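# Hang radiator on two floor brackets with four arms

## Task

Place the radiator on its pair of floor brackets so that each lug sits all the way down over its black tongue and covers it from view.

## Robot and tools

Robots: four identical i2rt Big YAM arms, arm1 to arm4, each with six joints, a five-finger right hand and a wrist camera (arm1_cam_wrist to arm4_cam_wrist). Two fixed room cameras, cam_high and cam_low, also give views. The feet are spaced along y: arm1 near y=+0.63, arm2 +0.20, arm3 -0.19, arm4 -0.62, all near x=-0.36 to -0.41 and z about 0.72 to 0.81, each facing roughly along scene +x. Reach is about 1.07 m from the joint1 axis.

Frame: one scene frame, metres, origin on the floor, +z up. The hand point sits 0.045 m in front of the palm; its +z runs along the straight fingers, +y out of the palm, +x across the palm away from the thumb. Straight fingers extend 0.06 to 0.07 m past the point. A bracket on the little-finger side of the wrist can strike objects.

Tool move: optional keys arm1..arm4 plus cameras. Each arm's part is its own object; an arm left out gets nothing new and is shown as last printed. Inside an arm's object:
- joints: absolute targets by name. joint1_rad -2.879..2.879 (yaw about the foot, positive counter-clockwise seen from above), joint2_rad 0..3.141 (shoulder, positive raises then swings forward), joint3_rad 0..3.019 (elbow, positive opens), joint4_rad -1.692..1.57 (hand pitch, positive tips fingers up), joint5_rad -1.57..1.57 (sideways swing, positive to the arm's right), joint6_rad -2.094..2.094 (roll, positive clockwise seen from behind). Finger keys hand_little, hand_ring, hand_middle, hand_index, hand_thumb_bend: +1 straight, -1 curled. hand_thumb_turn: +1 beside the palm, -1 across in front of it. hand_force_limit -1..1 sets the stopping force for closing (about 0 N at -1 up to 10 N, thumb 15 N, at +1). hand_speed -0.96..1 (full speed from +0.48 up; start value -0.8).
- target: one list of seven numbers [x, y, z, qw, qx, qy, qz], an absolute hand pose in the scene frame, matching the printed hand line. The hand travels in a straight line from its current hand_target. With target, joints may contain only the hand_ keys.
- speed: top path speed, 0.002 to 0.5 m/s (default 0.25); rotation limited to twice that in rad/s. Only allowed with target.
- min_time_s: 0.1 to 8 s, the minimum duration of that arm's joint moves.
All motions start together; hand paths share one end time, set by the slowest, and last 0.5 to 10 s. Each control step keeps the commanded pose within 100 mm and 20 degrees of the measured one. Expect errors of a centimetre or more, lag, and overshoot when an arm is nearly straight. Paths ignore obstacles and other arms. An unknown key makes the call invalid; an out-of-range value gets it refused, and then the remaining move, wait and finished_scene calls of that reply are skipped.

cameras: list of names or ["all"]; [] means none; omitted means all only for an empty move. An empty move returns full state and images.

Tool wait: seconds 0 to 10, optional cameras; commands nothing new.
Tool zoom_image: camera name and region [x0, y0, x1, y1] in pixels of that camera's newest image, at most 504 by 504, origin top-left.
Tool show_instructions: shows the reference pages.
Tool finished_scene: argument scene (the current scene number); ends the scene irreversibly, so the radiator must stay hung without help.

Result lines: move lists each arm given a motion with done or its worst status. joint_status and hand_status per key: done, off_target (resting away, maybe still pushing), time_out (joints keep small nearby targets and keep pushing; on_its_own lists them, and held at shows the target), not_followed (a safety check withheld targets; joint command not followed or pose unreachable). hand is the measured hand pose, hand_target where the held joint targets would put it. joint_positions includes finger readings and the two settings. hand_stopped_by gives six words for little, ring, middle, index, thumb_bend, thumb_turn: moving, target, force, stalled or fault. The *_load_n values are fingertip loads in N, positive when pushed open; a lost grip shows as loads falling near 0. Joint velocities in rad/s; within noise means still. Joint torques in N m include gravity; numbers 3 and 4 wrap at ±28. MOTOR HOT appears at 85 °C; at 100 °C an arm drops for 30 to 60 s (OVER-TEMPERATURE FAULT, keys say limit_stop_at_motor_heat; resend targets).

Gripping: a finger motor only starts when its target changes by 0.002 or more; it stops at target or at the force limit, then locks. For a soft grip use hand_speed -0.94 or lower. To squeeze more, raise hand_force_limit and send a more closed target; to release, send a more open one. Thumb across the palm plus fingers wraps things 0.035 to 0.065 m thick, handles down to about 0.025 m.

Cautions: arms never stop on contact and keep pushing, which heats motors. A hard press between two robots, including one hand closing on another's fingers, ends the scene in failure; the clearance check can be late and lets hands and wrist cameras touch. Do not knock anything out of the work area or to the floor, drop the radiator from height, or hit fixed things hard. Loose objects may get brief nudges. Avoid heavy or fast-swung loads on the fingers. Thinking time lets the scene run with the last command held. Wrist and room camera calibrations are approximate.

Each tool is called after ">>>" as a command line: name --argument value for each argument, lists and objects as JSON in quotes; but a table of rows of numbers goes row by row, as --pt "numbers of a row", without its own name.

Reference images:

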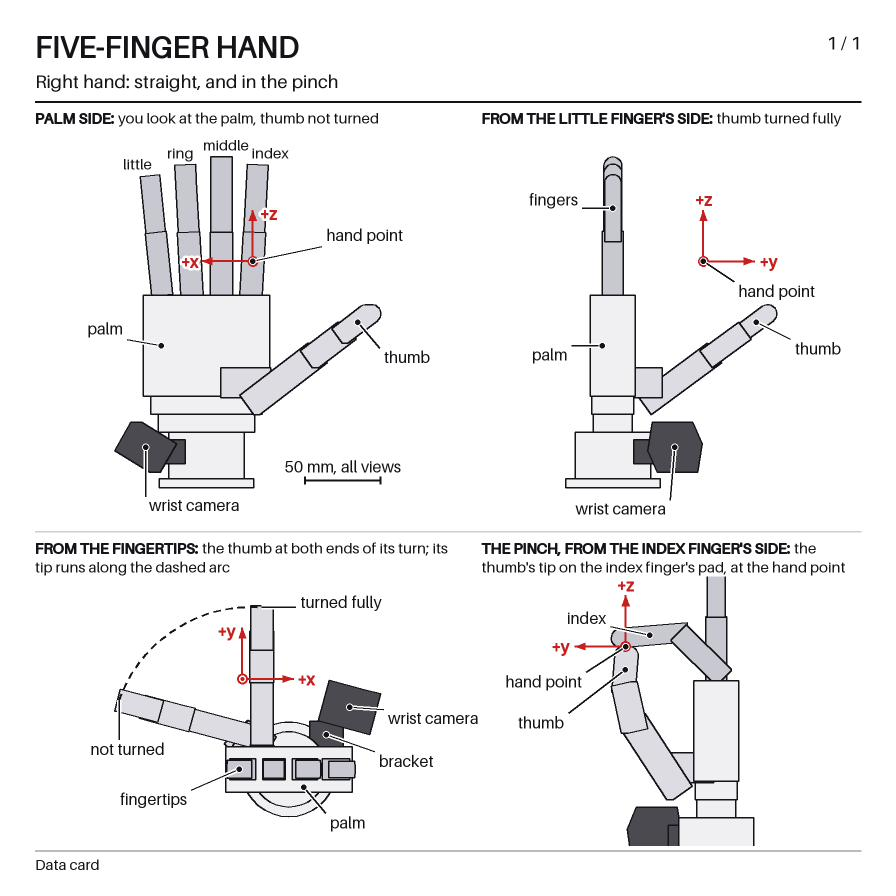

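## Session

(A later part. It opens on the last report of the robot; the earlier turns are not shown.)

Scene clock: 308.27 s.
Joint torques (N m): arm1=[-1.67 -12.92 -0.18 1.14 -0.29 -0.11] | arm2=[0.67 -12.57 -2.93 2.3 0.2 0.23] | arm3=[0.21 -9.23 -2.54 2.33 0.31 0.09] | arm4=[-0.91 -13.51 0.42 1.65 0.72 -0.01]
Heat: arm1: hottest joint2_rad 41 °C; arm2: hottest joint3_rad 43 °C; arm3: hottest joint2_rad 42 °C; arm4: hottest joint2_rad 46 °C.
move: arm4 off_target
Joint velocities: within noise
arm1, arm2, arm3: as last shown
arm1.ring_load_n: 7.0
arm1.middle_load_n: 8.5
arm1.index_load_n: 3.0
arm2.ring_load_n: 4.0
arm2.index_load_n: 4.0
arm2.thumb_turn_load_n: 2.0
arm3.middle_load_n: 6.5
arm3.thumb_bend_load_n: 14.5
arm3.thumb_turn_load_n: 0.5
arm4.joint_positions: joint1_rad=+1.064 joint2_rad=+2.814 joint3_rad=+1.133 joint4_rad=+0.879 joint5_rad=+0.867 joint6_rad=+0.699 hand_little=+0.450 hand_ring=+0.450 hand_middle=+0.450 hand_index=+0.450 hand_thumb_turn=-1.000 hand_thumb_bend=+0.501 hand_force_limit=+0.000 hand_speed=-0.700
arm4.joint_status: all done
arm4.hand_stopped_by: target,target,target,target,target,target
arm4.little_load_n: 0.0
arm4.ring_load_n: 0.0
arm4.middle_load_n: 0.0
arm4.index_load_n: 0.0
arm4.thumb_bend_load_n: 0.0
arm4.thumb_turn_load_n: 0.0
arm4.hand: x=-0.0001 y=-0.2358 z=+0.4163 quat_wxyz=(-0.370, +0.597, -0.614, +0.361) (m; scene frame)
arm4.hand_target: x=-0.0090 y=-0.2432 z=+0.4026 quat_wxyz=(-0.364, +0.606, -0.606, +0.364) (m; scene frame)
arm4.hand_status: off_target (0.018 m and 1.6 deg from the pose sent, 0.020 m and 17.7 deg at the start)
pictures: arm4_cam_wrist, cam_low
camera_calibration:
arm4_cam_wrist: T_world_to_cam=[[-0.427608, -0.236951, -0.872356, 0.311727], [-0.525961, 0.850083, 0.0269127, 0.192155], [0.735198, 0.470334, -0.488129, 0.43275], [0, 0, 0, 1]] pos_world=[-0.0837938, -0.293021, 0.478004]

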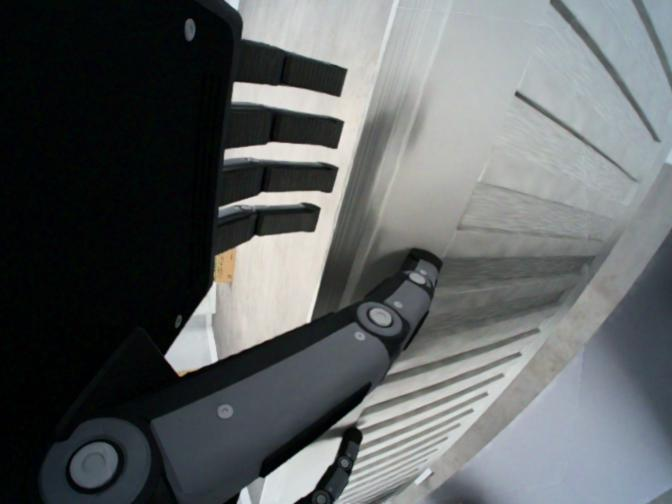

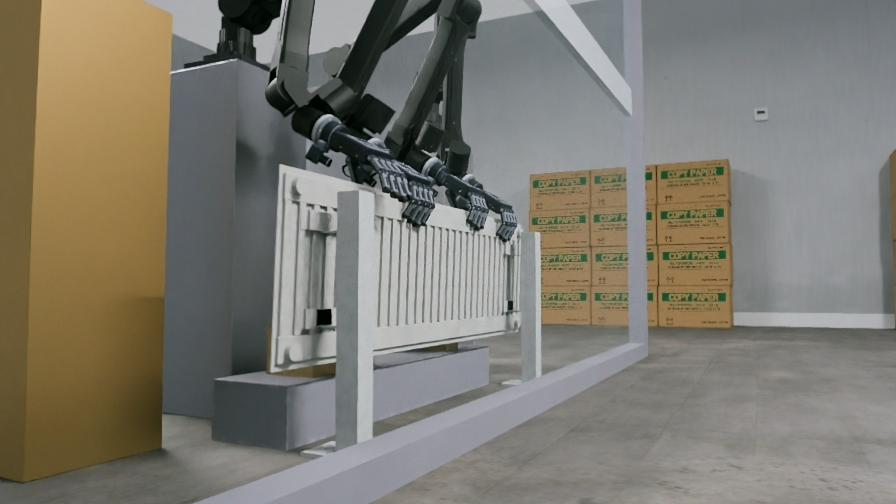

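>>> move --arm4 '{"target":[-0.013,-0.248,0.390,-0.3642,0.6061,-0.6061,0.3642],"speed":0.04}' --cameras '["arm4_cam_wrist"]'

>>> move --arm4 '{"joints":{"hand_speed":-0.92,"hand_force_limit":-0.75,"hand_little":-0.5,"hand_ring":-0.5,"hand_middle":-0.5,"hand_index":-0.5}}' --cameras '[]'

Scene clock: 309.73 s.
Joint torques (N m): arm1=[-1.55 -12.86 -0.14 1.16 -0.29 -0.11] | arm2=[0.79 -11.81 -2.99 2.51 0.18 0.24] | arm3=[0.15 -9.35 -2.45 2.3 0.29 0.09] | arm4=[-0.79 -13.51 0.18 1.58 0.72 0.04]
Heat: arm1: hottest joint2_rad 41 °C; arm2: hottest joint3_rad 43 °C; arm3: hottest joint2_rad 42 °C; arm4: hottest joint2_rad 46 °C.
move: arm4 off_target
Joint velocities: within noise
arm1, arm2, arm3: as last shown
arm1.ring_load_n: 7.5
arm1.thumb_bend_load_n: 14.5
arm2.thumb_turn_load_n: 1.5
arm3.little_load_n: 3.5
arm3.thumb_turn_load_n: 1.0
arm4.joint_positions: joint1_rad=+1.065 joint2_rad=+2.849 joint3_rad=+1.149 joint4_rad=+0.897 joint5_rad=+0.869 joint6_rad=+0.698 hand_little=+0.450 hand_ring=+0.450 hand_middle=+0.450 hand_index=+0.450 hand_thumb_turn=-1.000 hand_thumb_bend=+0.501 hand_force_limit=+0.000 hand_speed=-0.700
arm4.joint_status: not commanded
arm4.hand_stopped_by: target,target,target,target,target,target
arm4.little_load_n: 0.0
arm4.ring_load_n: 0.0
arm4.middle_load_n: 0.0
arm4.index_load_n: 0.0
arm4.thumb_bend_load_n: 0.0
arm4.thumb_turn_load_n: 0.0
arm4.hand: x=-0.0036 y=-0.2413 z=+0.4035 quat_wxyz=(-0.369, +0.598, -0.613, +0.362) (m; scene frame)
arm4.hand_target: x=-0.0131 y=-0.2485 z=+0.3904 quat_wxyz=(-0.364, +0.606, -0.606, +0.364) (m; scene frame)
arm4.hand_status: off_target (0.018 m and 1.4 deg from the pose sent, 0.032 m and 1.6 deg at the start)
pictures: arm4_cam_wrist
camera_calibration:
arm4_cam_wrist: T_world_to_cam=[[-0.427711, -0.240185, -0.871421, 0.296619], [-0.526153, 0.850053, 0.0239508, 0.196559], [0.735001, 0.468745, -0.489951, 0.431946], [0, 0, 0, 1]] pos_world=[-0.0871934, -0.298314, 0.465404]

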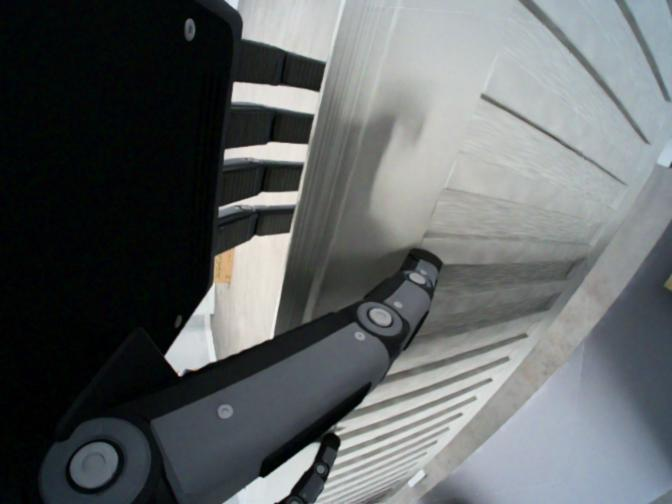

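Scene clock: 313.70 s.
Joint torques (N m): arm1=[-1.67 -12.86 -0.2 1.16 -0.29 -0.11] | arm2=[1.2 -12.16 -2.96 2.33 0.2 0.21] | arm3=[0.21 -9.23 -2.45 2.29 0.29 0.1] | arm4=[-0.85 -13.57 0.21 1.63 0.56 0.06]
Heat: arm1: hottest joint2_rad 42 °C; arm2: hottest joint3_rad 43 °C; arm3: hottest joint2_rad 42 °C; arm4: hottest joint2_rad 46 °C.
move: arm4 off_target
Joint velocities: within noise
arm1, arm2, arm3: as last shown
arm1.middle_load_n: 8.0
arm1.index_load_n: 2.5
arm2.little_load_n: 5.0
arm2.ring_load_n: 4.5
arm2.thumb_turn_load_n: 2.0
arm3.little_load_n: 4.0
arm3.ring_load_n: 4.5
arm3.thumb_bend_load_n: 14.0
arm3.thumb_turn_load_n: 0.5
arm4.joint_positions: joint1_rad=+1.066 joint2_rad=+2.849 joint3_rad=+1.149 joint4_rad=+0.897 joint5_rad=+0.873 joint6_rad=+0.697 hand_little=-0.252 hand_ring=-0.185 hand_middle=-0.155 hand_index=-0.200 hand_thumb_turn=-1.000 hand_thumb_bend=+0.501 hand_force_limit=-0.750 hand_speed=-0.920
arm4.joint_status: hand_little off_target (ended at -0.252, target -0.500); hand_ring off_target (ended at -0.185, target -0.500); hand_middle off_target (ended at -0.155, target -0.500); hand_index off_target (ended at -0.200, target -0.500); the others done
arm4.hand_stopped_by: force,force,force,force,target,target
arm4.little_load_n: 2.0
arm4.ring_load_n: 0.0
arm4.middle_load_n: 0.0
arm4.index_load_n: 0.0
arm4.thumb_bend_load_n: 0.0
arm4.thumb_turn_load_n: 0.0
arm4.hand: x=-0.0034 y=-0.2419 z=+0.4036 quat_wxyz=(-0.369, +0.597, -0.613, +0.364) (m; scene frame)
arm4.hand_target: x=-0.0130 y=-0.2483 z=+0.3906 quat_wxyz=(-0.364, +0.606, -0.606, +0.364) (m; scene frame)
arm4.hand_status: not commanded
pictures: none
No camera images: "cameras" was empty.

>>> move --arm4 '{"joints":{"hand_speed":-0.9,"hand_force_limit":0.8,"hand_thumb_bend":-0.8}}' --arm1 '{"joints":{"hand_speed":-0.92,"hand_force_limit":0.3,"hand_little":-0.7,"hand_ring":-0.7,"hand_middle":-0.7,"hand_index":-0.7}}' --arm2 '{"joints":{"hand_speed":-0.92,"hand_force_limit":0.3,"hand_little":-0.7,"hand_ring":-0.7,"hand_middle":-0.7,"hand_index":-0.7}}' --arm3 '{"joints":{"hand_speed":-0.92,"hand_force_limit":0.3,"hand_little":-0.7,"hand_ring":-0.7,"hand_middle":-0.7,"hand_index":-0.7}}' --cameras '[]'

>>> move --arm4 '{"joints":{"hand_speed":-0.92,"hand_force_limit":0.2,"hand_little":-0.7,"hand_ring":-0.7,"hand_middle":-0.7,"hand_index":-0.7}}' --cameras '["arm4_cam_wrist","arm1_cam_wrist"]'

Scene clock: 319.87 s.
Joint torques (N m): arm1=[-1.61 -12.81 -0.18 1.16 -0.29 -0.11] | arm2=[0.38 -11.93 -2.78 2.39 0.16 0.17] | arm3=[0.15 -9.29 -2.54 2.32 0.3 0.11] | arm4=[-0.91 -13.63 0.2 1.61 0.62 0.12]
Heat: arm1: hottest joint2_rad 42 °C; arm2: hottest joint3_rad 43 °C; arm3: hottest joint2_rad 42 °C; arm4: hottest joint2_rad 45 °C.
move: arm1 off_target; arm2 off_target; arm3 off_target; arm4 off_target
Joint velocities: within noise
arm1.joint_positions: joint1_rad=-0.952 joint2_rad=+2.738 joint3_rad=+0.968 joint4_rad=+0.968 joint5_rad=-0.722 joint6_rad=-0.618 hand_little=-0.210 hand_ring=-0.137 hand_middle=-0.100 hand_index=-0.121 hand_thumb_turn=-1.000 hand_thumb_bend=+0.258 hand_force_limit=+0.300 hand_speed=-0.920
arm1.joint_status: hand_little off_target (ended at -0.210, target -0.700); hand_ring off_target (ended at -0.137, target -0.700); hand_middle off_target (ended at -0.100, target -0.700); hand_index off_target (ended at -0.121, target -0.700); the others done
arm1.hand_stopped_by: force,force,force,force,force,target
arm1.little_load_n: 8.5
arm1.ring_load_n: 6.0
arm1.middle_load_n: 7.0
arm1.index_load_n: 7.0
arm1.thumb_bend_load_n: 15.0
arm1.thumb_turn_load_n: 2.0
arm1.hand: x=-0.0062 y=+0.3613 z=+0.3968 quat_wxyz=(-0.336, +0.620, -0.621, +0.341) (m; scene frame)
arm1.hand_target: x=-0.0071 y=+0.3658 z=+0.3921 quat_wxyz=(-0.337, +0.621, -0.621, +0.338) (m; scene frame)
arm1.hand_status: not commanded
arm2.joint_positions: joint1_rad=-0.077 joint2_rad=+2.779 joint3_rad=+0.644 joint4_rad=+1.538 joint5_rad=-0.116 joint6_rad=-0.079 hand_little=-0.090 hand_ring=-0.038 hand_middle=-0.009 hand_index=-0.023 hand_thumb_turn=-1.000 hand_thumb_bend=+0.066 hand_force_limit=+0.300 hand_speed=-0.920
arm2.joint_status: hand_little off_target (ended at -0.090, target -0.700); hand_ring off_target (ended at -0.038, target -0.700); hand_middle off_target (ended at -0.009, target -0.700); hand_index off_target (ended at -0.023, target -0.700); the others done
arm2.hand_stopped_by: force,force,force,force,force,target
arm2.little_load_n: 6.5
arm2.ring_load_n: 6.0
arm2.middle_load_n: 6.5
arm2.index_load_n: 10.5
arm2.thumb_bend_load_n: 13.5
arm2.thumb_turn_load_n: 1.5
arm2.hand: x=-0.0252 y=+0.1909 z=+0.4034 quat_wxyz=(-0.333, +0.625, -0.619, +0.339) (m; scene frame)
arm2.hand_target: x=-0.0309 y=+0.1948 z=+0.4001 quat_wxyz=(-0.335, +0.623, -0.623, +0.334) (m; scene frame)
arm2.hand_status: not commanded
arm3.joint_positions: joint1_rad=+0.164 joint2_rad=+2.762 joint3_rad=+0.708 joint4_rad=+1.457 joint5_rad=+0.213 joint6_rad=+0.128 hand_little=-0.218 hand_ring=-0.151 hand_middle=-0.114 hand_index=-0.150 hand_thumb_turn=-1.000 hand_thumb_bend=+0.289 hand_force_limit=+0.300 hand_speed=-0.920
arm3.joint_status: hand_little off_target (ended at -0.218, target -0.700); hand_ring off_target (ended at -0.151, target -0.700); hand_middle off_target (ended at -0.114, target -0.700); hand_index off_target (ended at -0.150, target -0.700); the others done
arm3.hand_stopped_by: force,force,force,force,force,target
arm3.little_load_n: 9.0
arm3.ring_load_n: 6.5
arm3.middle_load_n: 5.0
arm3.index_load_n: 6.0
arm3.thumb_bend_load_n: 15.0
arm3.thumb_turn_load_n: 0.5
arm3.hand: x=-0.0003 y=-0.0902 z=+0.4032 quat_wxyz=(-0.335, +0.619, -0.623, +0.341) (m; scene frame)
arm3.hand_target: x=-0.0071 y=-0.0851 z=+0.4000 quat_wxyz=(-0.337, +0.622, -0.622, +0.337) (m; scene frame)
arm3.hand_status: not commanded
arm4.joint_positions: joint1_rad=+1.066 joint2_rad=+2.850 joint3_rad=+1.149 joint4_rad=+0.897 joint5_rad=+0.872 joint6_rad=+0.690 hand_little=-0.252 hand_ring=-0.185 hand_middle=-0.155 hand_index=-0.199 hand_thumb_turn=-1.000 hand_thumb_bend=+0.372 hand_force_limit=+0.800 hand_speed=-0.900
arm4.joint_status: hand_thumb_bend off_target (ended at +0.372, target -0.800); the others done
arm4.hand_stopped_by: force,force,force,force,force,target
arm4.little_load_n: 4.5
arm4.ring_load_n: 0.0
arm4.middle_load_n: 0.0
arm4.index_load_n: 4.5
arm4.thumb_bend_load_n: 12.0
arm4.thumb_turn_load_n: 1.5
arm4.hand: x=-0.0041 y=-0.2421 z=+0.4031 quat_wxyz=(-0.368, +0.600, -0.610, +0.364) (m; scene frame)
arm4.hand_target: x=-0.0131 y=-0.2484 z=+0.3905 quat_wxyz=(-0.364, +0.606, -0.606, +0.364) (m; scene frame)
arm4.hand_status: not commanded
pictures: none
No camera images: "cameras" was empty.

Scene clock: 320.83 s.
Joint torques (N m): arm1=[-1.55 -12.92 -0.14 1.18 -0.29 -0.11] | arm2=[0.73 -11.87 -2.78 2.26 0.17 0.18] | arm3=[0.21 -9.29 -2.56 2.3 0.29 0.1] | arm4=[-0.91 -13.63 0.21 1.63 0.61 0.13]
Heat: arm1: hottest joint2_rad 42 °C; arm2: hottest joint3_rad 43 °C; arm3: hottest joint2_rad 42 °C; arm4: hottest joint2_rad 45 °C.
move: arm4 off_target
Joint velocities: within noise
arm1, arm2, arm3: as last shown
arm1.little_load_n: 8.0
arm1.ring_load_n: 6.5
arm1.index_load_n: 6.5
arm3.index_load_n: 5.5
arm4.joint_positions: joint1_rad=+1.066 joint2_rad=+2.850 joint3_rad=+1.149 joint4_rad=+0.897 joint5_rad=+0.872 joint6_rad=+0.689 hand_little=-0.258 hand_ring=-0.204 hand_middle=-0.174 hand_index=-0.205 hand_thumb_turn=-1.000 hand_thumb_bend=+0.372 hand_force_limit=+0.200 hand_speed=-0.920
arm4.joint_status: hand_little off_target (ended at -0.258, target -0.700); hand_ring off_target (ended at -0.204, target -0.700); hand_middle off_target (ended at -0.174, target -0.700); hand_index off_target (ended at -0.205, target -0.700); the others done
arm4.hand_stopped_by: force,force,force,force,force,target
arm4.little_load_n: 4.5
arm4.ring_load_n: 8.5
arm4.middle_load_n: 7.0
arm4.index_load_n: 4.0
arm4.thumb_bend_load_n: 13.5
arm4.thumb_turn_load_n: 1.5
arm4.hand: x=-0.0042 y=-0.2423 z=+0.4029 quat_wxyz=(-0.367, +0.600, -0.610, +0.364) (m; scene frame)
arm4.hand_target: x=-0.0130 y=-0.2484 z=+0.3905 quat_wxyz=(-0.364, +0.606, -0.606, +0.364) (m; scene frame)
arm4.hand_status: not commanded
pictures: arm1_cam_wrist, arm4_cam_wrist
camera_calibration:
arm1_cam_wrist: T_world_to_cam=[[-0.517881, -0.229713, -0.824033, 0.407552], [-0.563825, 0.816095, 0.126848, -0.351398], [0.64335, 0.530303, -0.552158, 0.1464], [0, 0, 0, 1]] pos_world=[-0.0812502, 0.302758, 0.461247]
arm4_cam_wrist: T_world_to_cam=[[-0.425924, -0.24978, -0.869597, 0.29259], [-0.529265, 0.848314, 0.0155641, 0.199993], [0.733804, 0.466876, -0.493517, 0.433584], [0, 0, 0, 1]] pos_world=[-0.087695, -0.299003, 0.465304]

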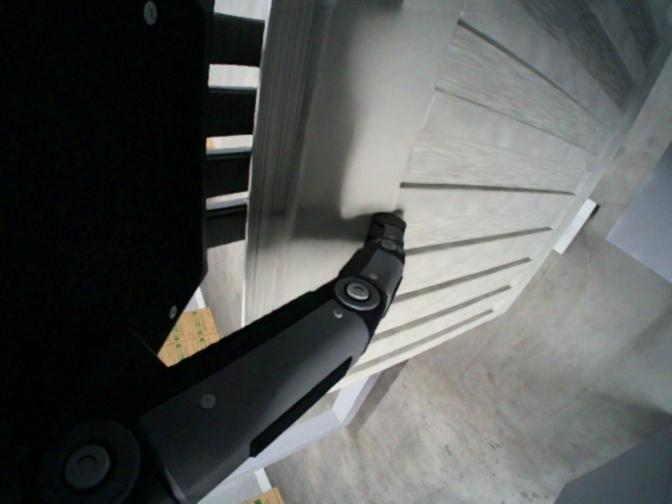

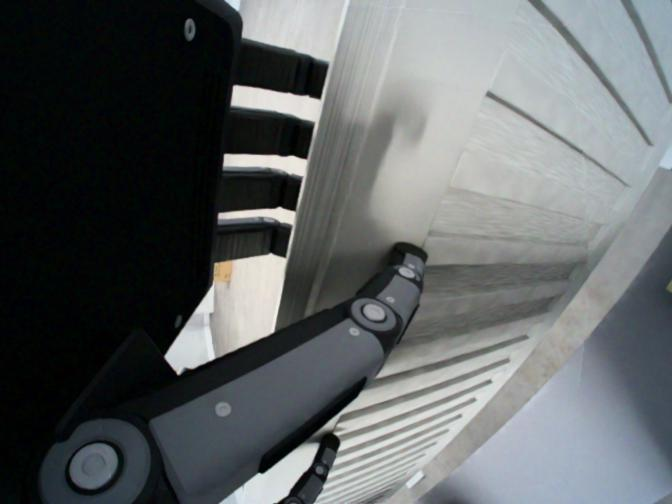

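>>> move --arm1 '{"target":[0.006,0.366,0.422,-0.3536,0.6124,-0.6124,0.3536],"speed":0.04}' --arm2 '{"target":[-0.016,0.195,0.428,-0.3536,0.6124,-0.6124,0.3536],"speed":0.04}' --arm3 '{"target":[0.010,-0.085,0.428,-0.3536,0.6124,-0.6124,0.3536],"speed":0.04}' --arm4 '{"target":[0.004,-0.248,0.426,-0.3695,0.6029,-0.6029,0.3695],"speed":0.04}' --cameras '["cam_low"]'

>>> move --arm1 '{"target":[0.014,0.366,0.440,-0.3695,0.6029,-0.6029,0.3695],"speed":0.04}' --arm2 '{"target":[-0.008,0.195,0.446,-0.3695,0.6029,-0.6029,0.3695],"speed":0.04}' --arm3 '{"target":[0.018,-0.085,0.446,-0.3695,0.6029,-0.6029,0.3695],"speed":0.04}' --arm4 '{"target":[0.012,-0.248,0.444,-0.3851,0.5930,-0.5930,0.3851],"speed":0.04}' --cameras '["cam_low","cam_high"]'

Scene clock: 323.57 s.
Joint torques (N m): arm1=[-1.08 -16.79 -2.96 2.48 -1.08 0.4] | arm2=[0.97 -17.55 -5.19 2.48 0.04 0.26] | arm3=[-0.38 -13.39 -4.45 3.11 0.36 -0.04] | arm4=[-2.73 -19.55 -2.96 1.85 1.39 -0.18]
Heat: arm1: hottest joint2_rad 42 °C; arm2: hottest joint3_rad 43 °C; arm3: hottest joint2_rad 42 °C; arm4: hottest joint2_rad 45 °C.
move: arm1 off_target; arm2 off_target; arm3 off_target; arm4 off_target
Joint velocities: within noise
arm1.joint_positions: joint1_rad=-0.949 joint2_rad=+2.738 joint3_rad=+0.962 joint4_rad=+0.985 joint5_rad=-0.725 joint6_rad=-0.616 hand_little=-0.210 hand_ring=-0.137 hand_middle=-0.100 hand_index=-0.121 hand_thumb_turn=-1.000 hand_thumb_bend=+0.259 hand_force_limit=+0.300 hand_speed=-0.920
arm1.joint_status: not commanded
arm1.hand_stopped_by: force,force,force,force,force,target
arm1.little_load_n: 8.0
arm1.ring_load_n: 5.0
arm1.middle_load_n: 5.5
arm1.index_load_n: 5.0
arm1.thumb_bend_load_n: 19.0
arm1.thumb_turn_load_n: 0.5
arm1.hand: x=-0.0051 y=+0.3627 z=+0.3988 quat_wxyz=(-0.337, +0.621, -0.617, +0.345) (m; scene frame)
arm1.hand_target: x=+0.0058 y=+0.3661 z=+0.4208 quat_wxyz=(-0.354, +0.613, -0.612, +0.353) (m; scene frame)
arm1.hand_status: off_target (0.026 m and 2.4 deg from the pose sent, 0.028 m and 2.8 deg at the start)
arm2.joint_positions: joint1_rad=-0.076 joint2_rad=+2.776 joint3_rad=+0.641 joint4_rad=+1.535 joint5_rad=-0.116 joint6_rad=-0.079 hand_little=-0.090 hand_ring=-0.038 hand_middle=-0.009 hand_index=-0.023 hand_thumb_turn=-1.000 hand_thumb_bend=+0.066 hand_force_limit=+0.300 hand_speed=-0.920
arm2.joint_status: not commanded
arm2.hand_stopped_by: force,force,force,force,force,target
arm2.little_load_n: 6.5
arm2.ring_load_n: 6.5
arm2.middle_load_n: 7.5
arm2.index_load_n: 11.0
arm2.thumb_bend_load_n: 14.5
arm2.thumb_turn_load_n: 2.0
arm2.hand: x=-0.0258 y=+0.1913 z=+0.4039 quat_wxyz=(-0.333, +0.626, -0.619, +0.337) (m; scene frame)
arm2.hand_target: x=-0.0159 y=+0.1949 z=+0.4267 quat_wxyz=(-0.348, +0.617, -0.615, +0.346) (m; scene frame)
arm2.hand_status: off_target (0.026 m and 3.5 deg from the pose sent, 0.027 m and 3.3 deg at the start; a joint's target at an end of its range on 45 of 45 steps)
arm3.joint_positions: joint1_rad=+0.164 joint2_rad=+2.760 joint3_rad=+0.707 joint4_rad=+1.458 joint5_rad=+0.212 joint6_rad=+0.125 hand_little=-0.218 hand_ring=-0.151 hand_middle=-0.114 hand_index=-0.150 hand_thumb_turn=-1.000 hand_thumb_bend=+0.289 hand_force_limit=+0.300 hand_speed=-0.920
arm3.joint_status: not commanded
arm3.hand_stopped_by: force,force,force,force,force,target
arm3.little_load_n: 7.0
arm3.ring_load_n: 5.5
arm3.middle_load_n: 4.5
arm3.index_load_n: 6.5
arm3.thumb_bend_load_n: 16.0
arm3.thumb_turn_load_n: 1.0
arm3.hand: x=+0.0001 y=-0.0901 z=+0.4042 quat_wxyz=(-0.336, +0.620, -0.622, +0.342) (m; scene frame)
arm3.hand_target: x=+0.0099 y=-0.0850 z=+0.4269 quat_wxyz=(-0.354, +0.612, -0.613, +0.353) (m; scene frame)
arm3.hand_status: off_target (0.026 m and 2.8 deg from the pose sent, 0.027 m and 2.9 deg at the start)
arm4.joint_positions: joint1_rad=+1.055 joint2_rad=+2.846 joint3_rad=+1.137 joint4_rad=+0.912 joint5_rad=+0.843 joint6_rad=+0.673 hand_little=-0.258 hand_ring=-0.205 hand_middle=-0.174 hand_index=-0.205 hand_thumb_turn=-1.000 hand_thumb_bend=+0.372 hand_force_limit=+0.200 hand_speed=-0.920
arm4.joint_status: not commanded
arm4.hand_stopped_by: force,force,force,force,force,target
arm4.little_load_n: 0.0
arm4.ring_load_n: 2.5
arm4.middle_load_n: 7.0
arm4.index_load_n: 7.5
arm4.thumb_bend_load_n: 14.5
arm4.thumb_turn_load_n: 4.0
arm4.hand: x=-0.0042 y=-0.2441 z=+0.4034 quat_wxyz=(-0.367, +0.607, -0.608, +0.356) (m; scene frame)
arm4.hand_target: x=+0.0041 y=-0.2479 z=+0.4247 quat_wxyz=(-0.369, +0.603, -0.603, +0.370) (m; scene frame)
arm4.hand_status: off_target (0.024 m and 1.7 deg from the pose sent, 0.025 m and 1.1 deg at the start)
pictures: cam_low

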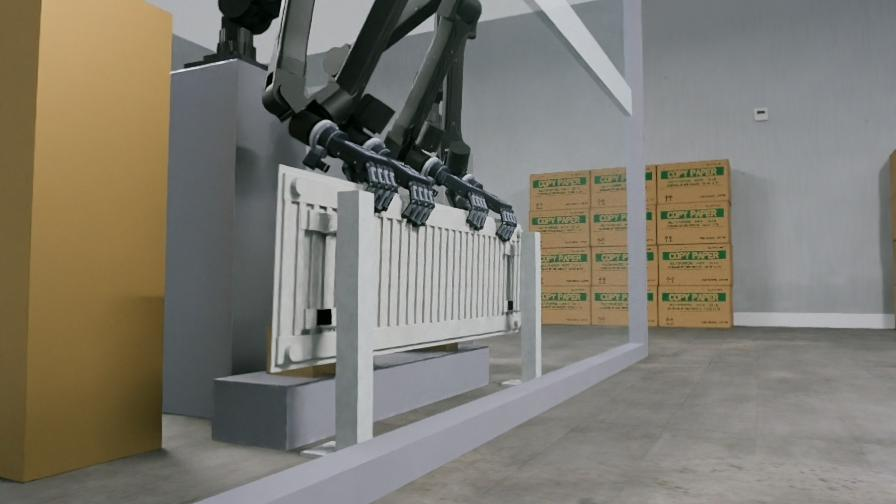

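Scene clock: 325.10 s.
Joint torques (N m): arm1=[-1.08 -17.67 -2.74 2.69 -1.62 0.6] | arm2=[0.32 -19.72 -6.61 3.52 -0.33 0.3] | arm3=[-0.32 -14.45 -5.27 4.51 0.56 0] | arm4=[-2.9 -20.01 -2.65 2.36 2.2 -0.2]
Heat: arm1: hottest joint2_rad 42 °C; arm2: hottest joint3_rad 43 °C; arm3: hottest joint2_rad 42 °C; arm4: hottest joint2_rad 45 °C.
move: arm1 off_target; arm2 off_target; arm3 off_target; arm4 off_target
Joint velocities: within noise
arm1.joint_positions: joint1_rad=-0.949 joint2_rad=+2.735 joint3_rad=+0.938 joint4_rad=+1.042 joint5_rad=-0.738 joint6_rad=-0.597 hand_little=-0.210 hand_ring=-0.137 hand_middle=-0.100 hand_index=-0.121 hand_thumb_turn=-1.000 hand_thumb_bend=+0.259 hand_force_limit=+0.300 hand_speed=-0.920
arm1.joint_status: not commanded
arm1.hand_stopped_by: force,force,force,force,force,target
arm1.little_load_n: 9.5
arm1.ring_load_n: 3.5
arm1.middle_load_n: 2.0
arm1.index_load_n: 2.0
arm1.thumb_bend_load_n: 21.0
arm1.thumb_turn_load_n: -0.5
arm1.hand: x=-0.0044 y=+0.3665 z=+0.4074 quat_wxyz=(-0.344, +0.617, -0.612, +0.356) (m; scene frame)
arm1.hand_target: x=+0.0133 y=+0.3663 z=+0.4378 quat_wxyz=(-0.370, +0.605, -0.602, +0.368) (m; scene frame)
arm1.hand_status: off_target (0.037 m and 3.8 deg from the pose sent, 0.046 m and 5.4 deg at the start)
arm2.joint_positions: joint1_rad=-0.076 joint2_rad=+2.761 joint3_rad=+0.639 joint4_rad=+1.511 joint5_rad=-0.118 joint6_rad=-0.079 hand_little=-0.090 hand_ring=-0.038 hand_middle=-0.009 hand_index=-0.023 hand_thumb_turn=-1.000 hand_thumb_bend=+0.067 hand_force_limit=+0.300 hand_speed=-0.920
arm2.joint_status: not commanded
arm2.hand_stopped_by: force,force,force,force,force,target
arm2.little_load_n: 6.0
arm2.ring_load_n: 6.5
arm2.middle_load_n: 8.5
arm2.index_load_n: 11.5
arm2.thumb_bend_load_n: 16.0
arm2.thumb_turn_load_n: 2.0
arm2.hand: x=-0.0255 y=+0.1916 z=+0.4048 quat_wxyz=(-0.330, +0.628, -0.621, +0.333) (m; scene frame)
arm2.hand_target: x=-0.0080 y=+0.1949 z=+0.4427 quat_wxyz=(-0.357, +0.614, -0.610, +0.352) (m; scene frame)
arm2.hand_status: off_target (0.045 m and 7.1 deg from the pose sent, 0.046 m and 6.5 deg at the start; a joint's target at an end of its range on 46 of 46 steps)
arm3.joint_positions: joint1_rad=+0.164 joint2_rad=+2.760 joint3_rad=+0.702 joint4_rad=+1.477 joint5_rad=+0.212 joint6_rad=+0.110 hand_little=-0.218 hand_ring=-0.151 hand_middle=-0.114 hand_index=-0.150 hand_thumb_turn=-1.000 hand_thumb_bend=+0.289 hand_force_limit=+0.300 hand_speed=-0.920
arm3.joint_status: not commanded
arm3.hand_stopped_by: force,force,force,force,force,target
arm3.little_load_n: 3.5
arm3.ring_load_n: 3.0
arm3.middle_load_n: 4.0
arm3.index_load_n: 8.0
arm3.thumb_bend_load_n: 17.0
arm3.thumb_turn_load_n: 2.0
arm3.hand: x=+0.0006 y=-0.0908 z=+0.4073 quat_wxyz=(-0.338, +0.622, -0.615, +0.348) (m; scene frame)
arm3.hand_target: x=+0.0177 y=-0.0850 z=+0.4434 quat_wxyz=(-0.369, +0.603, -0.603, +0.369) (m; scene frame)
arm3.hand_status: off_target (0.043 m and 5.1 deg from the pose sent, 0.046 m and 5.8 deg at the start)
arm4.joint_positions: joint1_rad=+1.055 joint2_rad=+2.839 joint3_rad=+1.110 joint4_rad=+0.971 joint5_rad=+0.853 joint6_rad=+0.626 hand_little=-0.258 hand_ring=-0.205 hand_middle=-0.174 hand_index=-0.204 hand_thumb_turn=-1.000 hand_thumb_bend=+0.373 hand_force_limit=+0.200 hand_speed=-0.920
arm4.joint_status: not commanded
arm4.hand_stopped_by: force,force,force,force,force,target
arm4.little_load_n: 0.0
arm4.ring_load_n: 0.0
arm4.middle_load_n: 5.0
arm4.index_load_n: 10.5
arm4.thumb_bend_load_n: 15.5
arm4.thumb_turn_load_n: 5.0
arm4.hand: x=-0.0038 y=-0.2486 z=+0.4125 quat_wxyz=(-0.374, +0.609, -0.596, +0.365) (m; scene frame)
arm4.hand_target: x=+0.0118 y=-0.2480 z=+0.4418 quat_wxyz=(-0.384, +0.593, -0.594, +0.385) (m; scene frame)
arm4.hand_status: off_target (0.035 m and 3.2 deg from the pose sent, 0.044 m and 4.6 deg at the start)
pictures: cam_high, cam_low

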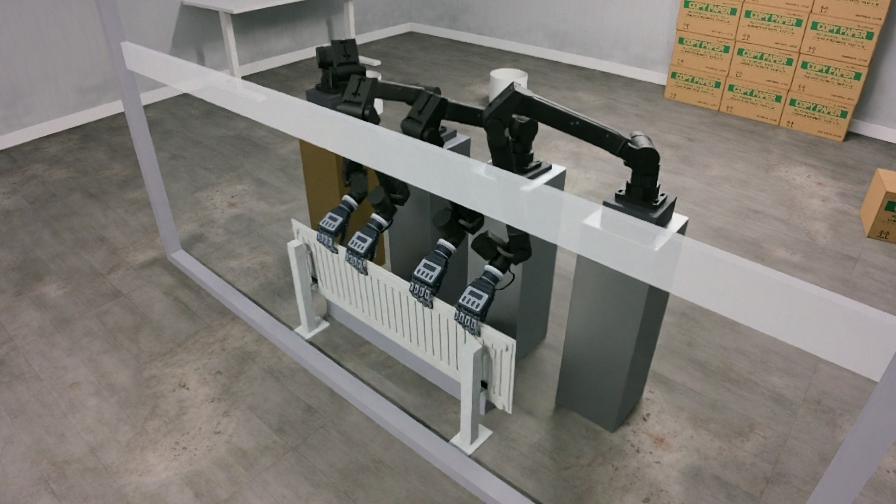

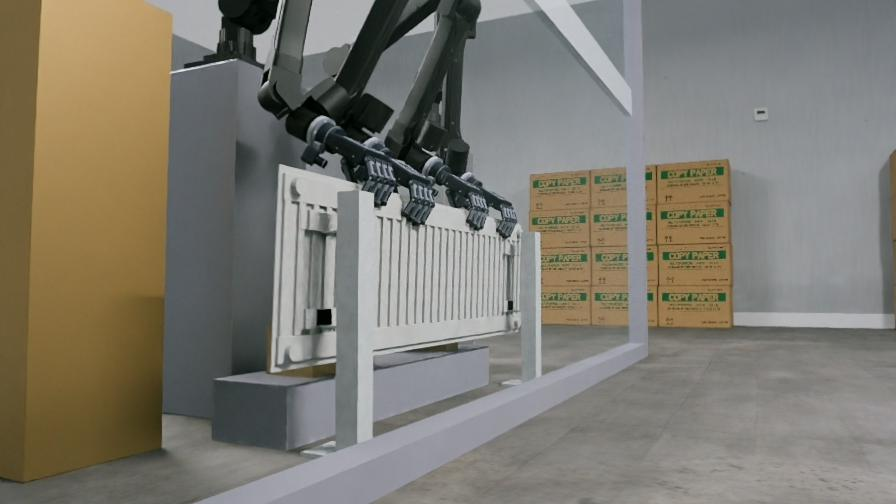

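>>> move --arm1 '{"target":[0.022,0.366,0.452,-0.3695,0.6029,-0.6029,0.3695],"speed":0.04}' --arm2 '{"target":[0.000,0.195,0.460,-0.3536,0.6124,-0.6124,0.3536],"speed":0.04}' --arm3 '{"target":[0.026,-0.085,0.460,-0.3695,0.6029,-0.6029,0.3695],"speed":0.04}' --arm4 '{"target":[0.020,-0.248,0.456,-0.3851,0.5930,-0.5930,0.3851],"speed":0.04}' --cameras '["cam_low","cam_high"]'

>>> zoom_image --camera "cam_low" --region '[270, 180, 390, 350]'

Scene clock: 326.67 s.
Joint torques (N m): arm1=[-0.21 -18.32 -2.1 2.26 -1.23 0.6] | arm2=[0.67 -22.07 -7.06 4.31 -0.13 0.3] | arm3=[-0.91 -15.5 -4.1 3.06 0.36 0.02] | arm4=[-4.01 -20.54 -2.22 2.33 1.77 -0.18]
Heat: arm1: hottest joint2_rad 42 °C; arm2: hottest joint3_rad 43 °C; arm3: hottest joint2_rad 42 °C; arm4: hottest joint2_rad 45 °C.
move: arm1 off_target; arm2 off_target; arm3 off_target; arm4 off_target
Joint velocities: within noise
arm1.joint_positions: joint1_rad=-0.945 joint2_rad=+2.710 joint3_rad=+0.916 joint4_rad=+1.042 joint5_rad=-0.736 joint6_rad=-0.579 hand_little=-0.210 hand_ring=-0.137 hand_middle=-0.100 hand_index=-0.122 hand_thumb_turn=-1.000 hand_thumb_bend=+0.260 hand_force_limit=+0.300 hand_speed=-0.920
arm1.joint_status: not commanded
arm1.hand_stopped_by: force,force,force,force,force,target
arm1.little_load_n: 11.0
arm1.ring_load_n: 4.5
arm1.middle_load_n: 1.0
arm1.index_load_n: 0.5
arm1.thumb_bend_load_n: 23.0
arm1.thumb_turn_load_n: -0.5
arm1.hand: x=-0.0035 y=+0.3690 z=+0.4171 quat_wxyz=(-0.347, +0.613, -0.616, +0.354) (m; scene frame)
arm1.hand_target: x=+0.0210 y=+0.3667 z=+0.4498 quat_wxyz=(-0.370, +0.604, -0.602, +0.368) (m; scene frame)
arm1.hand_status: off_target (0.043 m and 3.6 deg from the pose sent, 0.052 m and 3.8 deg at the start)
arm2.joint_positions: joint1_rad=-0.070 joint2_rad=+2.730 joint3_rad=+0.635 joint4_rad=+1.454 joint5_rad=-0.105 joint6_rad=-0.079 hand_little=-0.090 hand_ring=-0.038 hand_middle=-0.009 hand_index=-0.023 hand_thumb_turn=-1.000 hand_thumb_bend=+0.068 hand_force_limit=+0.300 hand_speed=-0.920
arm2.joint_status: not commanded
arm2.hand_stopped_by: force,force,force,force,force,target
arm2.little_load_n: 5.5
arm2.ring_load_n: 7.0
arm2.middle_load_n: 9.5
arm2.index_load_n: 10.0
arm2.thumb_bend_load_n: 20.5
arm2.thumb_turn_load_n: 2.0
arm2.hand: x=-0.0252 y=+0.1916 z=+0.4055 quat_wxyz=(-0.319, +0.632, -0.627, +0.325) (m; scene frame)
arm2.hand_target: x=-0.0011 y=+0.1951 z=+0.4542 quat_wxyz=(-0.354, +0.613, -0.612, +0.353) (m; scene frame)
arm2.hand_status: off_target (0.060 m and 5.9 deg from the pose sent, 0.061 m and 4.2 deg at the start; a joint's target at an end of its range on 1 of 32 steps)
arm3.joint_positions: joint1_rad=+0.164 joint2_rad=+2.719 joint3_rad=+0.671 joint4_rad=+1.473 joint5_rad=+0.212 joint6_rad=+0.104 hand_little=-0.218 hand_ring=-0.151 hand_middle=-0.114 hand_index=-0.150 hand_thumb_turn=-1.000 hand_thumb_bend=+0.289 hand_force_limit=+0.300 hand_speed=-0.920
arm3.joint_status: not commanded
arm3.hand_stopped_by: force,force,force,force,force,target
arm3.little_load_n: 2.5
arm3.ring_load_n: 2.0
arm3.middle_load_n: 3.0
arm3.index_load_n: 8.0
arm3.thumb_bend_load_n: 17.5
arm3.thumb_turn_load_n: 2.5
arm3.hand: x=+0.0013 y=-0.0910 z=+0.4220 quat_wxyz=(-0.339, +0.622, -0.613, +0.350) (m; scene frame)
arm3.hand_target: x=+0.0253 y=-0.0852 z=+0.4579 quat_wxyz=(-0.370, +0.603, -0.603, +0.370) (m; scene frame)
arm3.hand_status: off_target (0.046 m and 4.8 deg from the pose sent, 0.059 m and 5.1 deg at the start)
arm4.joint_positions: joint1_rad=+1.052 joint2_rad=+2.816 joint3_rad=+1.088 joint4_rad=+0.971 joint5_rad=+0.851 joint6_rad=+0.602 hand_little=-0.258 hand_ring=-0.205 hand_middle=-0.174 hand_index=-0.204 hand_thumb_turn=-1.000 hand_thumb_bend=+0.373 hand_force_limit=+0.200 hand_speed=-0.920
arm4.joint_status: not commanded
arm4.hand_stopped_by: force,force,force,force,force,target
arm4.little_load_n: 0.0
arm4.ring_load_n: -0.5
arm4.middle_load_n: 4.5
arm4.index_load_n: 11.5
arm4.thumb_bend_load_n: 16.0
arm4.thumb_turn_load_n: 5.0
arm4.hand: x=-0.0037 y=-0.2515 z=+0.4207 quat_wxyz=(-0.370, +0.616, -0.590, +0.369) (m; scene frame)
arm4.hand_target: x=+0.0195 y=-0.2484 z=+0.4536 quat_wxyz=(-0.384, +0.593, -0.594, +0.385) (m; scene frame)
arm4.hand_status: off_target (0.043 m and 3.6 deg from the pose sent, 0.050 m and 3.2 deg at the start)
pictures: cam_high, cam_low

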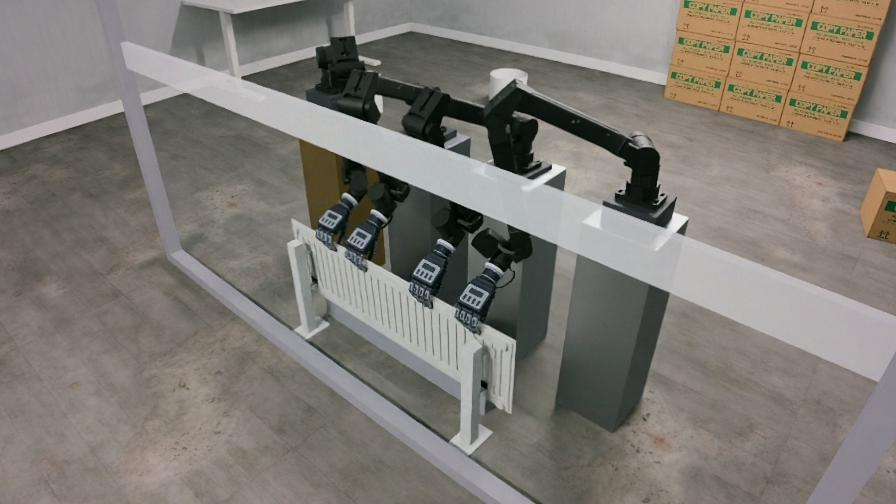

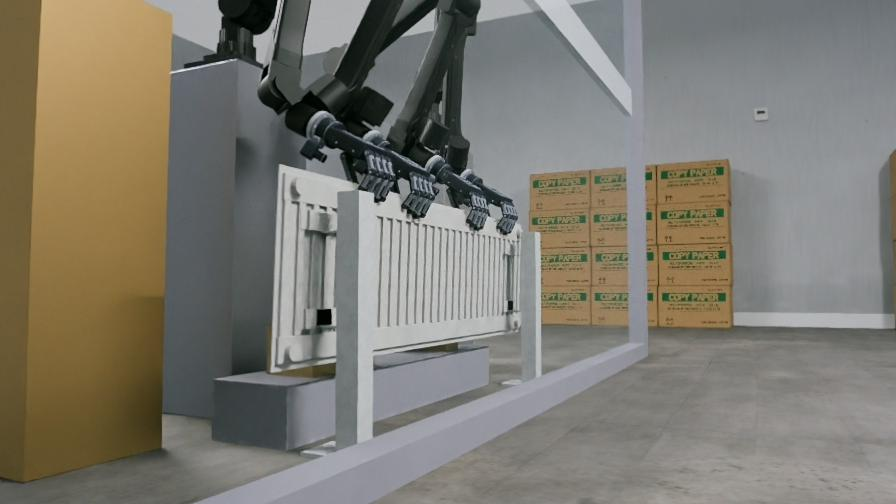

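Scaled by 2.965 from the camera's 896x504 image, which has a finer 1280x720 frame.

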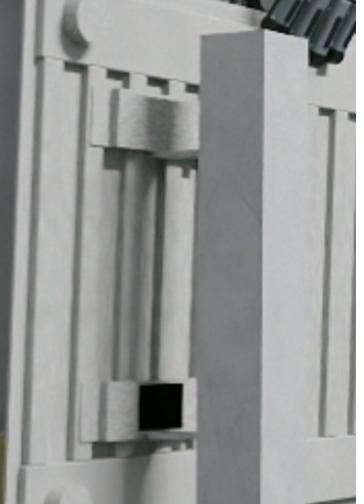

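>>> move --arm1 '{"target":[0.004,0.366,0.420,-0.3374,0.6214,-0.6214,0.3374],"speed":0.06}' --arm2 '{"target":[-0.022,0.195,0.410,-0.3374,0.6214,-0.6214,0.3374],"speed":0.06}' --arm3 '{"target":[0.008,-0.085,0.425,-0.3374,0.6214,-0.6214,0.3374],"speed":0.06}' --arm4 '{"target":[0.002,-0.248,0.423,-0.3374,0.6214,-0.6214,0.3374],"speed":0.06}' --cameras '[]'

>>> move --arm1 '{"joints":{"hand_speed":-0.7,"hand_little":0.3,"hand_ring":0.3,"hand_middle":0.3,"hand_index":0.3,"hand_thumb_bend":0.5}}' --arm2 '{"joints":{"hand_speed":-0.7,"hand_little":0.3,"hand_ring":0.3,"hand_middle":0.3,"hand_index":0.3,"hand_thumb_bend":0.5}}' --arm3 '{"joints":{"hand_speed":-0.7,"hand_little":0.3,"hand_ring":0.3,"hand_middle":0.3,"hand_index":0.3,"hand_thumb_bend":0.5}}' --arm4 '{"joints":{"hand_speed":-0.7,"hand_little":0.3,"hand_ring":0.3,"hand_middle":0.3,"hand_index":0.3,"hand_thumb_bend":0.5}}' --cameras '["cam_low","arm2_cam_wrist"]'

Scene clock: 333.30 s.
Joint torques (N m): arm1=[-1.32 -14.86 0.18 0.61 -0.17 0.05] | arm2=[0.91 -14.27 -3.06 3.43 -0.05 0.22] | arm3=[-0.79 -11.69 -1.69 1.28 0.01 0.19] | arm4=[-2.49 -16.97 0.13 0.54 0.36 0.2]
Heat: arm1: hottest joint2_rad 42 °C; arm2: hottest joint3_rad 43 °C; arm3: hottest joint2_rad 42 °C; arm4: hottest joint2_rad 45 °C.
move: arm1 off_target; arm2 done; arm3 off_target; arm4 done
Joint velocities: within noise
arm1.joint_positions: joint1_rad=-0.934 joint2_rad=+2.686 joint3_rad=+0.920 joint4_rad=+0.961 joint5_rad=-0.709 joint6_rad=-0.609 hand_little=-0.210 hand_ring=-0.137 hand_middle=-0.100 hand_index=-0.122 hand_thumb_turn=-1.000 hand_thumb_bend=+0.260 hand_force_limit=+0.300 hand_speed=-0.920
arm1.joint_status: not commanded
arm1.hand_stopped_by: force,force,force,force,force,target
arm1.little_load_n: 3.5
arm1.ring_load_n: 2.0
arm1.middle_load_n: 4.0
arm1.index_load_n: 2.0
arm1.thumb_bend_load_n: 22.5
arm1.thumb_turn_load_n: 2.0
arm1.hand: x=-0.0047 y=+0.3690 z=+0.4149 quat_wxyz=(-0.335, +0.622, -0.622, +0.336) (m; scene frame)
arm1.hand_target: x=+0.0040 y=+0.3661 z=+0.4200 quat_wxyz=(-0.338, +0.621, -0.621, +0.337) (m; scene frame)
arm1.hand_status: off_target (0.011 m and 0.3 deg from the pose sent, 0.008 m and 2.5 deg at the start)
arm2.joint_positions: joint1_rad=-0.070 joint2_rad=+2.754 joint3_rad=+0.638 joint4_rad=+1.495 joint5_rad=-0.106 joint6_rad=-0.079 hand_little=-0.090 hand_ring=-0.038 hand_middle=-0.009 hand_index=-0.023 hand_thumb_turn=-1.000 hand_thumb_bend=+0.068 hand_force_limit=+0.300 hand_speed=-0.920
arm2.joint_status: not commanded
arm2.hand_stopped_by: force,force,force,force,force,target
arm2.little_load_n: 5.5
arm2.ring_load_n: 6.0
arm2.middle_load_n: 7.5
arm2.index_load_n: 8.5
arm2.thumb_bend_load_n: 17.5
arm2.thumb_turn_load_n: 1.5
arm2.hand: x=-0.0258 y=+0.1918 z=+0.4041 quat_wxyz=(-0.325, +0.629, -0.623, +0.332) (m; scene frame)
arm2.hand_target: x=-0.0222 y=+0.1949 z=+0.4099 quat_wxyz=(-0.337, +0.622, -0.622, +0.337) (m; scene frame)
arm2.hand_status: done (0.008 m and 1.9 deg from the pose sent, 0.006 m and 2.9 deg at the start)
arm3.joint_positions: joint1_rad=+0.164 joint2_rad=+2.698 joint3_rad=+0.671 joint4_rad=+1.415 joint5_rad=+0.210 joint6_rad=+0.111 hand_little=-0.219 hand_ring=-0.151 hand_middle=-0.114 hand_index=-0.150 hand_thumb_turn=-1.000 hand_thumb_bend=+0.290 hand_force_limit=+0.300 hand_speed=-0.920
arm3.joint_status: not commanded
arm3.hand_stopped_by: force,force,force,force,force,target
arm3.little_load_n: 0.5
arm3.ring_load_n: 1.0
arm3.middle_load_n: 3.0
arm3.index_load_n: 5.5
arm3.thumb_bend_load_n: 19.5
arm3.thumb_turn_load_n: 2.0
arm3.hand: x=-0.0004 y=-0.0907 z=+0.4195 quat_wxyz=(-0.327, +0.628, -0.619, +0.340) (m; scene frame)
arm3.hand_target: x=+0.0079 y=-0.0851 z=+0.4250 quat_wxyz=(-0.337, +0.621, -0.621, +0.337) (m; scene frame)
arm3.hand_status: off_target (0.012 m and 1.4 deg from the pose sent, 0.010 m and 1.8 deg at the start)
arm4.joint_positions: joint1_rad=+1.025 joint2_rad=+2.763 joint3_rad=+1.087 joint4_rad=+0.809 joint5_rad=+0.782 joint6_rad=+0.687 hand_little=-0.258 hand_ring=-0.205 hand_middle=-0.174 hand_index=-0.205 hand_thumb_turn=-1.000 hand_thumb_bend=+0.373 hand_force_limit=+0.200 hand_speed=-0.920
arm4.joint_status: not commanded
arm4.hand_stopped_by: force,force,force,force,force,target
arm4.little_load_n: 0.0
arm4.ring_load_n: 0.0
arm4.middle_load_n: 6.0
arm4.index_load_n: 3.0
arm4.thumb_bend_load_n: 16.5
arm4.thumb_turn_load_n: 1.5
arm4.hand: x=-0.0034 y=-0.2506 z=+0.4187 quat_wxyz=(-0.337, +0.626, -0.616, +0.340) (m; scene frame)
arm4.hand_target: x=+0.0019 y=-0.2481 z=+0.4229 quat_wxyz=(-0.337, +0.621, -0.621, +0.337) (m; scene frame)
arm4.hand_status: done (0.007 m and 0.8 deg from the pose sent, 0.007 m and 6.4 deg at the start)
pictures: none
No camera images: "cameras" was empty.

Scene clock: 334.80 s.
Joint torques (N m): arm1=[-1.2 -14.33 0.23 0.75 -0.53 0.01] | arm2=[0.85 -13.57 -2.65 2.51 -0.02 0.23] | arm3=[-0.73 -11.58 -1.73 1.42 0.07 0.1] | arm4=[-2.49 -16.97 0.06 0.76 0.55 0.23]
Heat: arm1: hottest joint2_rad 42 °C; arm2: hottest joint3_rad 43 °C; arm3: hottest joint2_rad 42 °C; arm4: hottest joint2_rad 45 °C.
move: arm1 done; arm2 done; arm3 done; arm4 done
Joint velocities: within noise
arm1.joint_positions: joint1_rad=-0.935 joint2_rad=+2.679 joint3_rad=+0.920 joint4_rad=+0.958 joint5_rad=-0.700 joint6_rad=-0.606 hand_little=+0.300 hand_ring=+0.300 hand_middle=+0.300 hand_index=+0.299 hand_thumb_turn=-1.000 hand_thumb_bend=+0.500 hand_force_limit=+0.300 hand_speed=-0.700
arm1.joint_status: all done
arm1.hand_stopped_by: target,target,target,target,target,target
arm1.little_load_n: 0.0
arm1.ring_load_n: 0.0
arm1.middle_load_n: 0.0
arm1.index_load_n: -7.5
arm1.thumb_bend_load_n: 0.0
arm1.thumb_turn_load_n: 0.0
arm1.hand: x=-0.0041 y=+0.3654 z=+0.4165 quat_wxyz=(-0.331, +0.621, -0.625, +0.338) (m; scene frame)
arm1.hand_target: x=+0.0039 y=+0.3662 z=+0.4200 quat_wxyz=(-0.338, +0.621, -0.621, +0.337) (m; scene frame)
arm1.hand_status: not commanded
arm2.joint_positions: joint1_rad=-0.070 joint2_rad=+2.754 joint3_rad=+0.635 joint4_rad=+1.515 joint5_rad=-0.107 joint6_rad=-0.076 hand_little=+0.300 hand_ring=+0.300 hand_middle=+0.300 hand_index=+0.300 hand_thumb_turn=-1.000 hand_thumb_bend=+0.500 hand_force_limit=+0.300 hand_speed=-0.700
arm2.joint_status: all done
arm2.hand_stopped_by: target,target,target,target,target,target
arm2.little_load_n: 0.0
arm2.ring_load_n: 0.0
arm2.middle_load_n: 0.0
arm2.index_load_n: 0.0
arm2.thumb_bend_load_n: 0.0
arm2.thumb_turn_load_n: 0.0
arm2.hand: x=-0.0233 y=+0.1918 z=+0.4079 quat_wxyz=(-0.330, +0.626, -0.621, +0.337) (m; scene frame)
arm2.hand_target: x=-0.0221 y=+0.1949 z=+0.4100 quat_wxyz=(-0.337, +0.622, -0.621, +0.337) (m; scene frame)
arm2.hand_status: not commanded
arm3.joint_positions: joint1_rad=+0.164 joint2_rad=+2.696 joint3_rad=+0.672 joint4_rad=+1.412 joint5_rad=+0.209 joint6_rad=+0.121 hand_little=+0.300 hand_ring=+0.300 hand_middle=+0.300 hand_index=+0.300 hand_thumb_turn=-1.000 hand_thumb_bend=+0.500 hand_force_limit=+0.300 hand_speed=-0.700
arm3.joint_status: all done
arm3.hand_stopped_by: target,target,target,target,target,target
arm3.little_load_n: 0.0
arm3.ring_load_n: 0.0
arm3.middle_load_n: 0.0
arm3.index_load_n: 0.0
arm3.thumb_bend_load_n: 0.0
arm3.thumb_turn_load_n: 0.0
arm3.hand: x=+0.0005 y=-0.0897 z=+0.4199 quat_wxyz=(-0.329, +0.625, -0.622, +0.338) (m; scene frame)
arm3.hand_target: x=+0.0080 y=-0.0850 z=+0.4251 quat_wxyz=(-0.338, +0.621, -0.621, +0.338) (m; scene frame)
arm3.hand_status: not commanded
arm4.joint_positions: joint1_rad=+1.025 joint2_rad=+2.763 joint3_rad=+1.086 joint4_rad=+0.804 joint5_rad=+0.778 joint6_rad=+0.687 hand_little=+0.300 hand_ring=+0.300 hand_middle=+0.300 hand_index=+0.300 hand_thumb_turn=-1.000 hand_thumb_bend=+0.500 hand_force_limit=+0.200 hand_speed=-0.700
arm4.joint_status: all done
arm4.hand_stopped_by: target,target,target,target,target,target
arm4.little_load_n: 0.0
arm4.ring_load_n: 0.0
arm4.middle_load_n: 0.0
arm4.index_load_n: 0.0
arm4.thumb_bend_load_n: 0.0
arm4.thumb_turn_load_n: 0.0
arm4.hand: x=-0.0044 y=-0.2510 z=+0.4179 quat_wxyz=(-0.335, +0.628, -0.616, +0.338) (m; scene frame)
arm4.hand_target: x=+0.0019 y=-0.2481 z=+0.4230 quat_wxyz=(-0.338, +0.621, -0.621, +0.337) (m; scene frame)
arm4.hand_status: not commanded
pictures: arm2_cam_wrist, cam_low
camera_calibration:
arm2_cam_wrist: T_world_to_cam=[[-0.495489, -0.291122, -0.818376, 0.382602], [-0.589614, 0.804579, 0.0707699, -0.198127], [0.637845, 0.517591, -0.57031, 0.262494], [0, 0, 0, 1]] pos_world=[-0.0946738, 0.134928, 0.476836]

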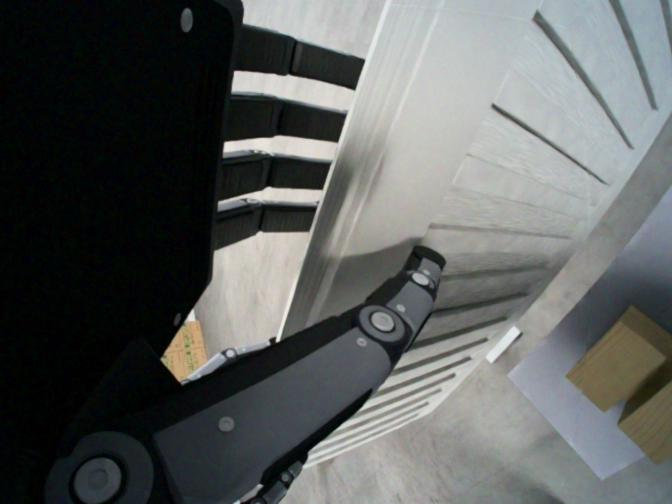

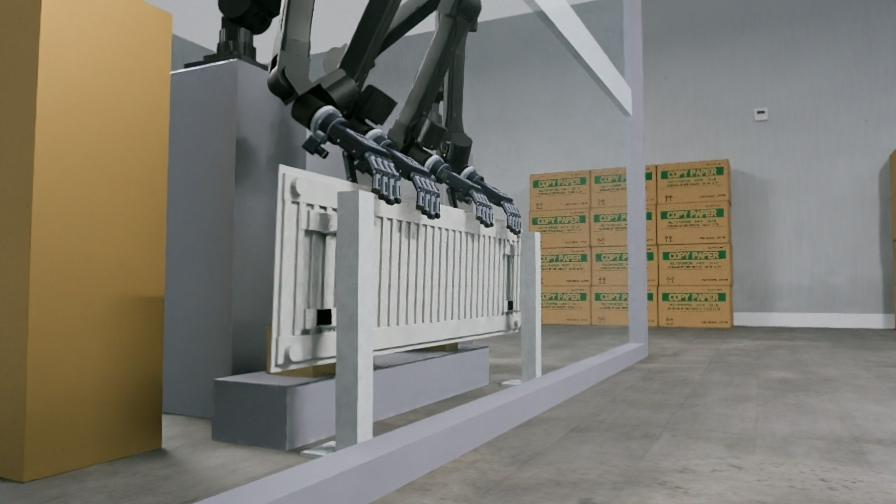

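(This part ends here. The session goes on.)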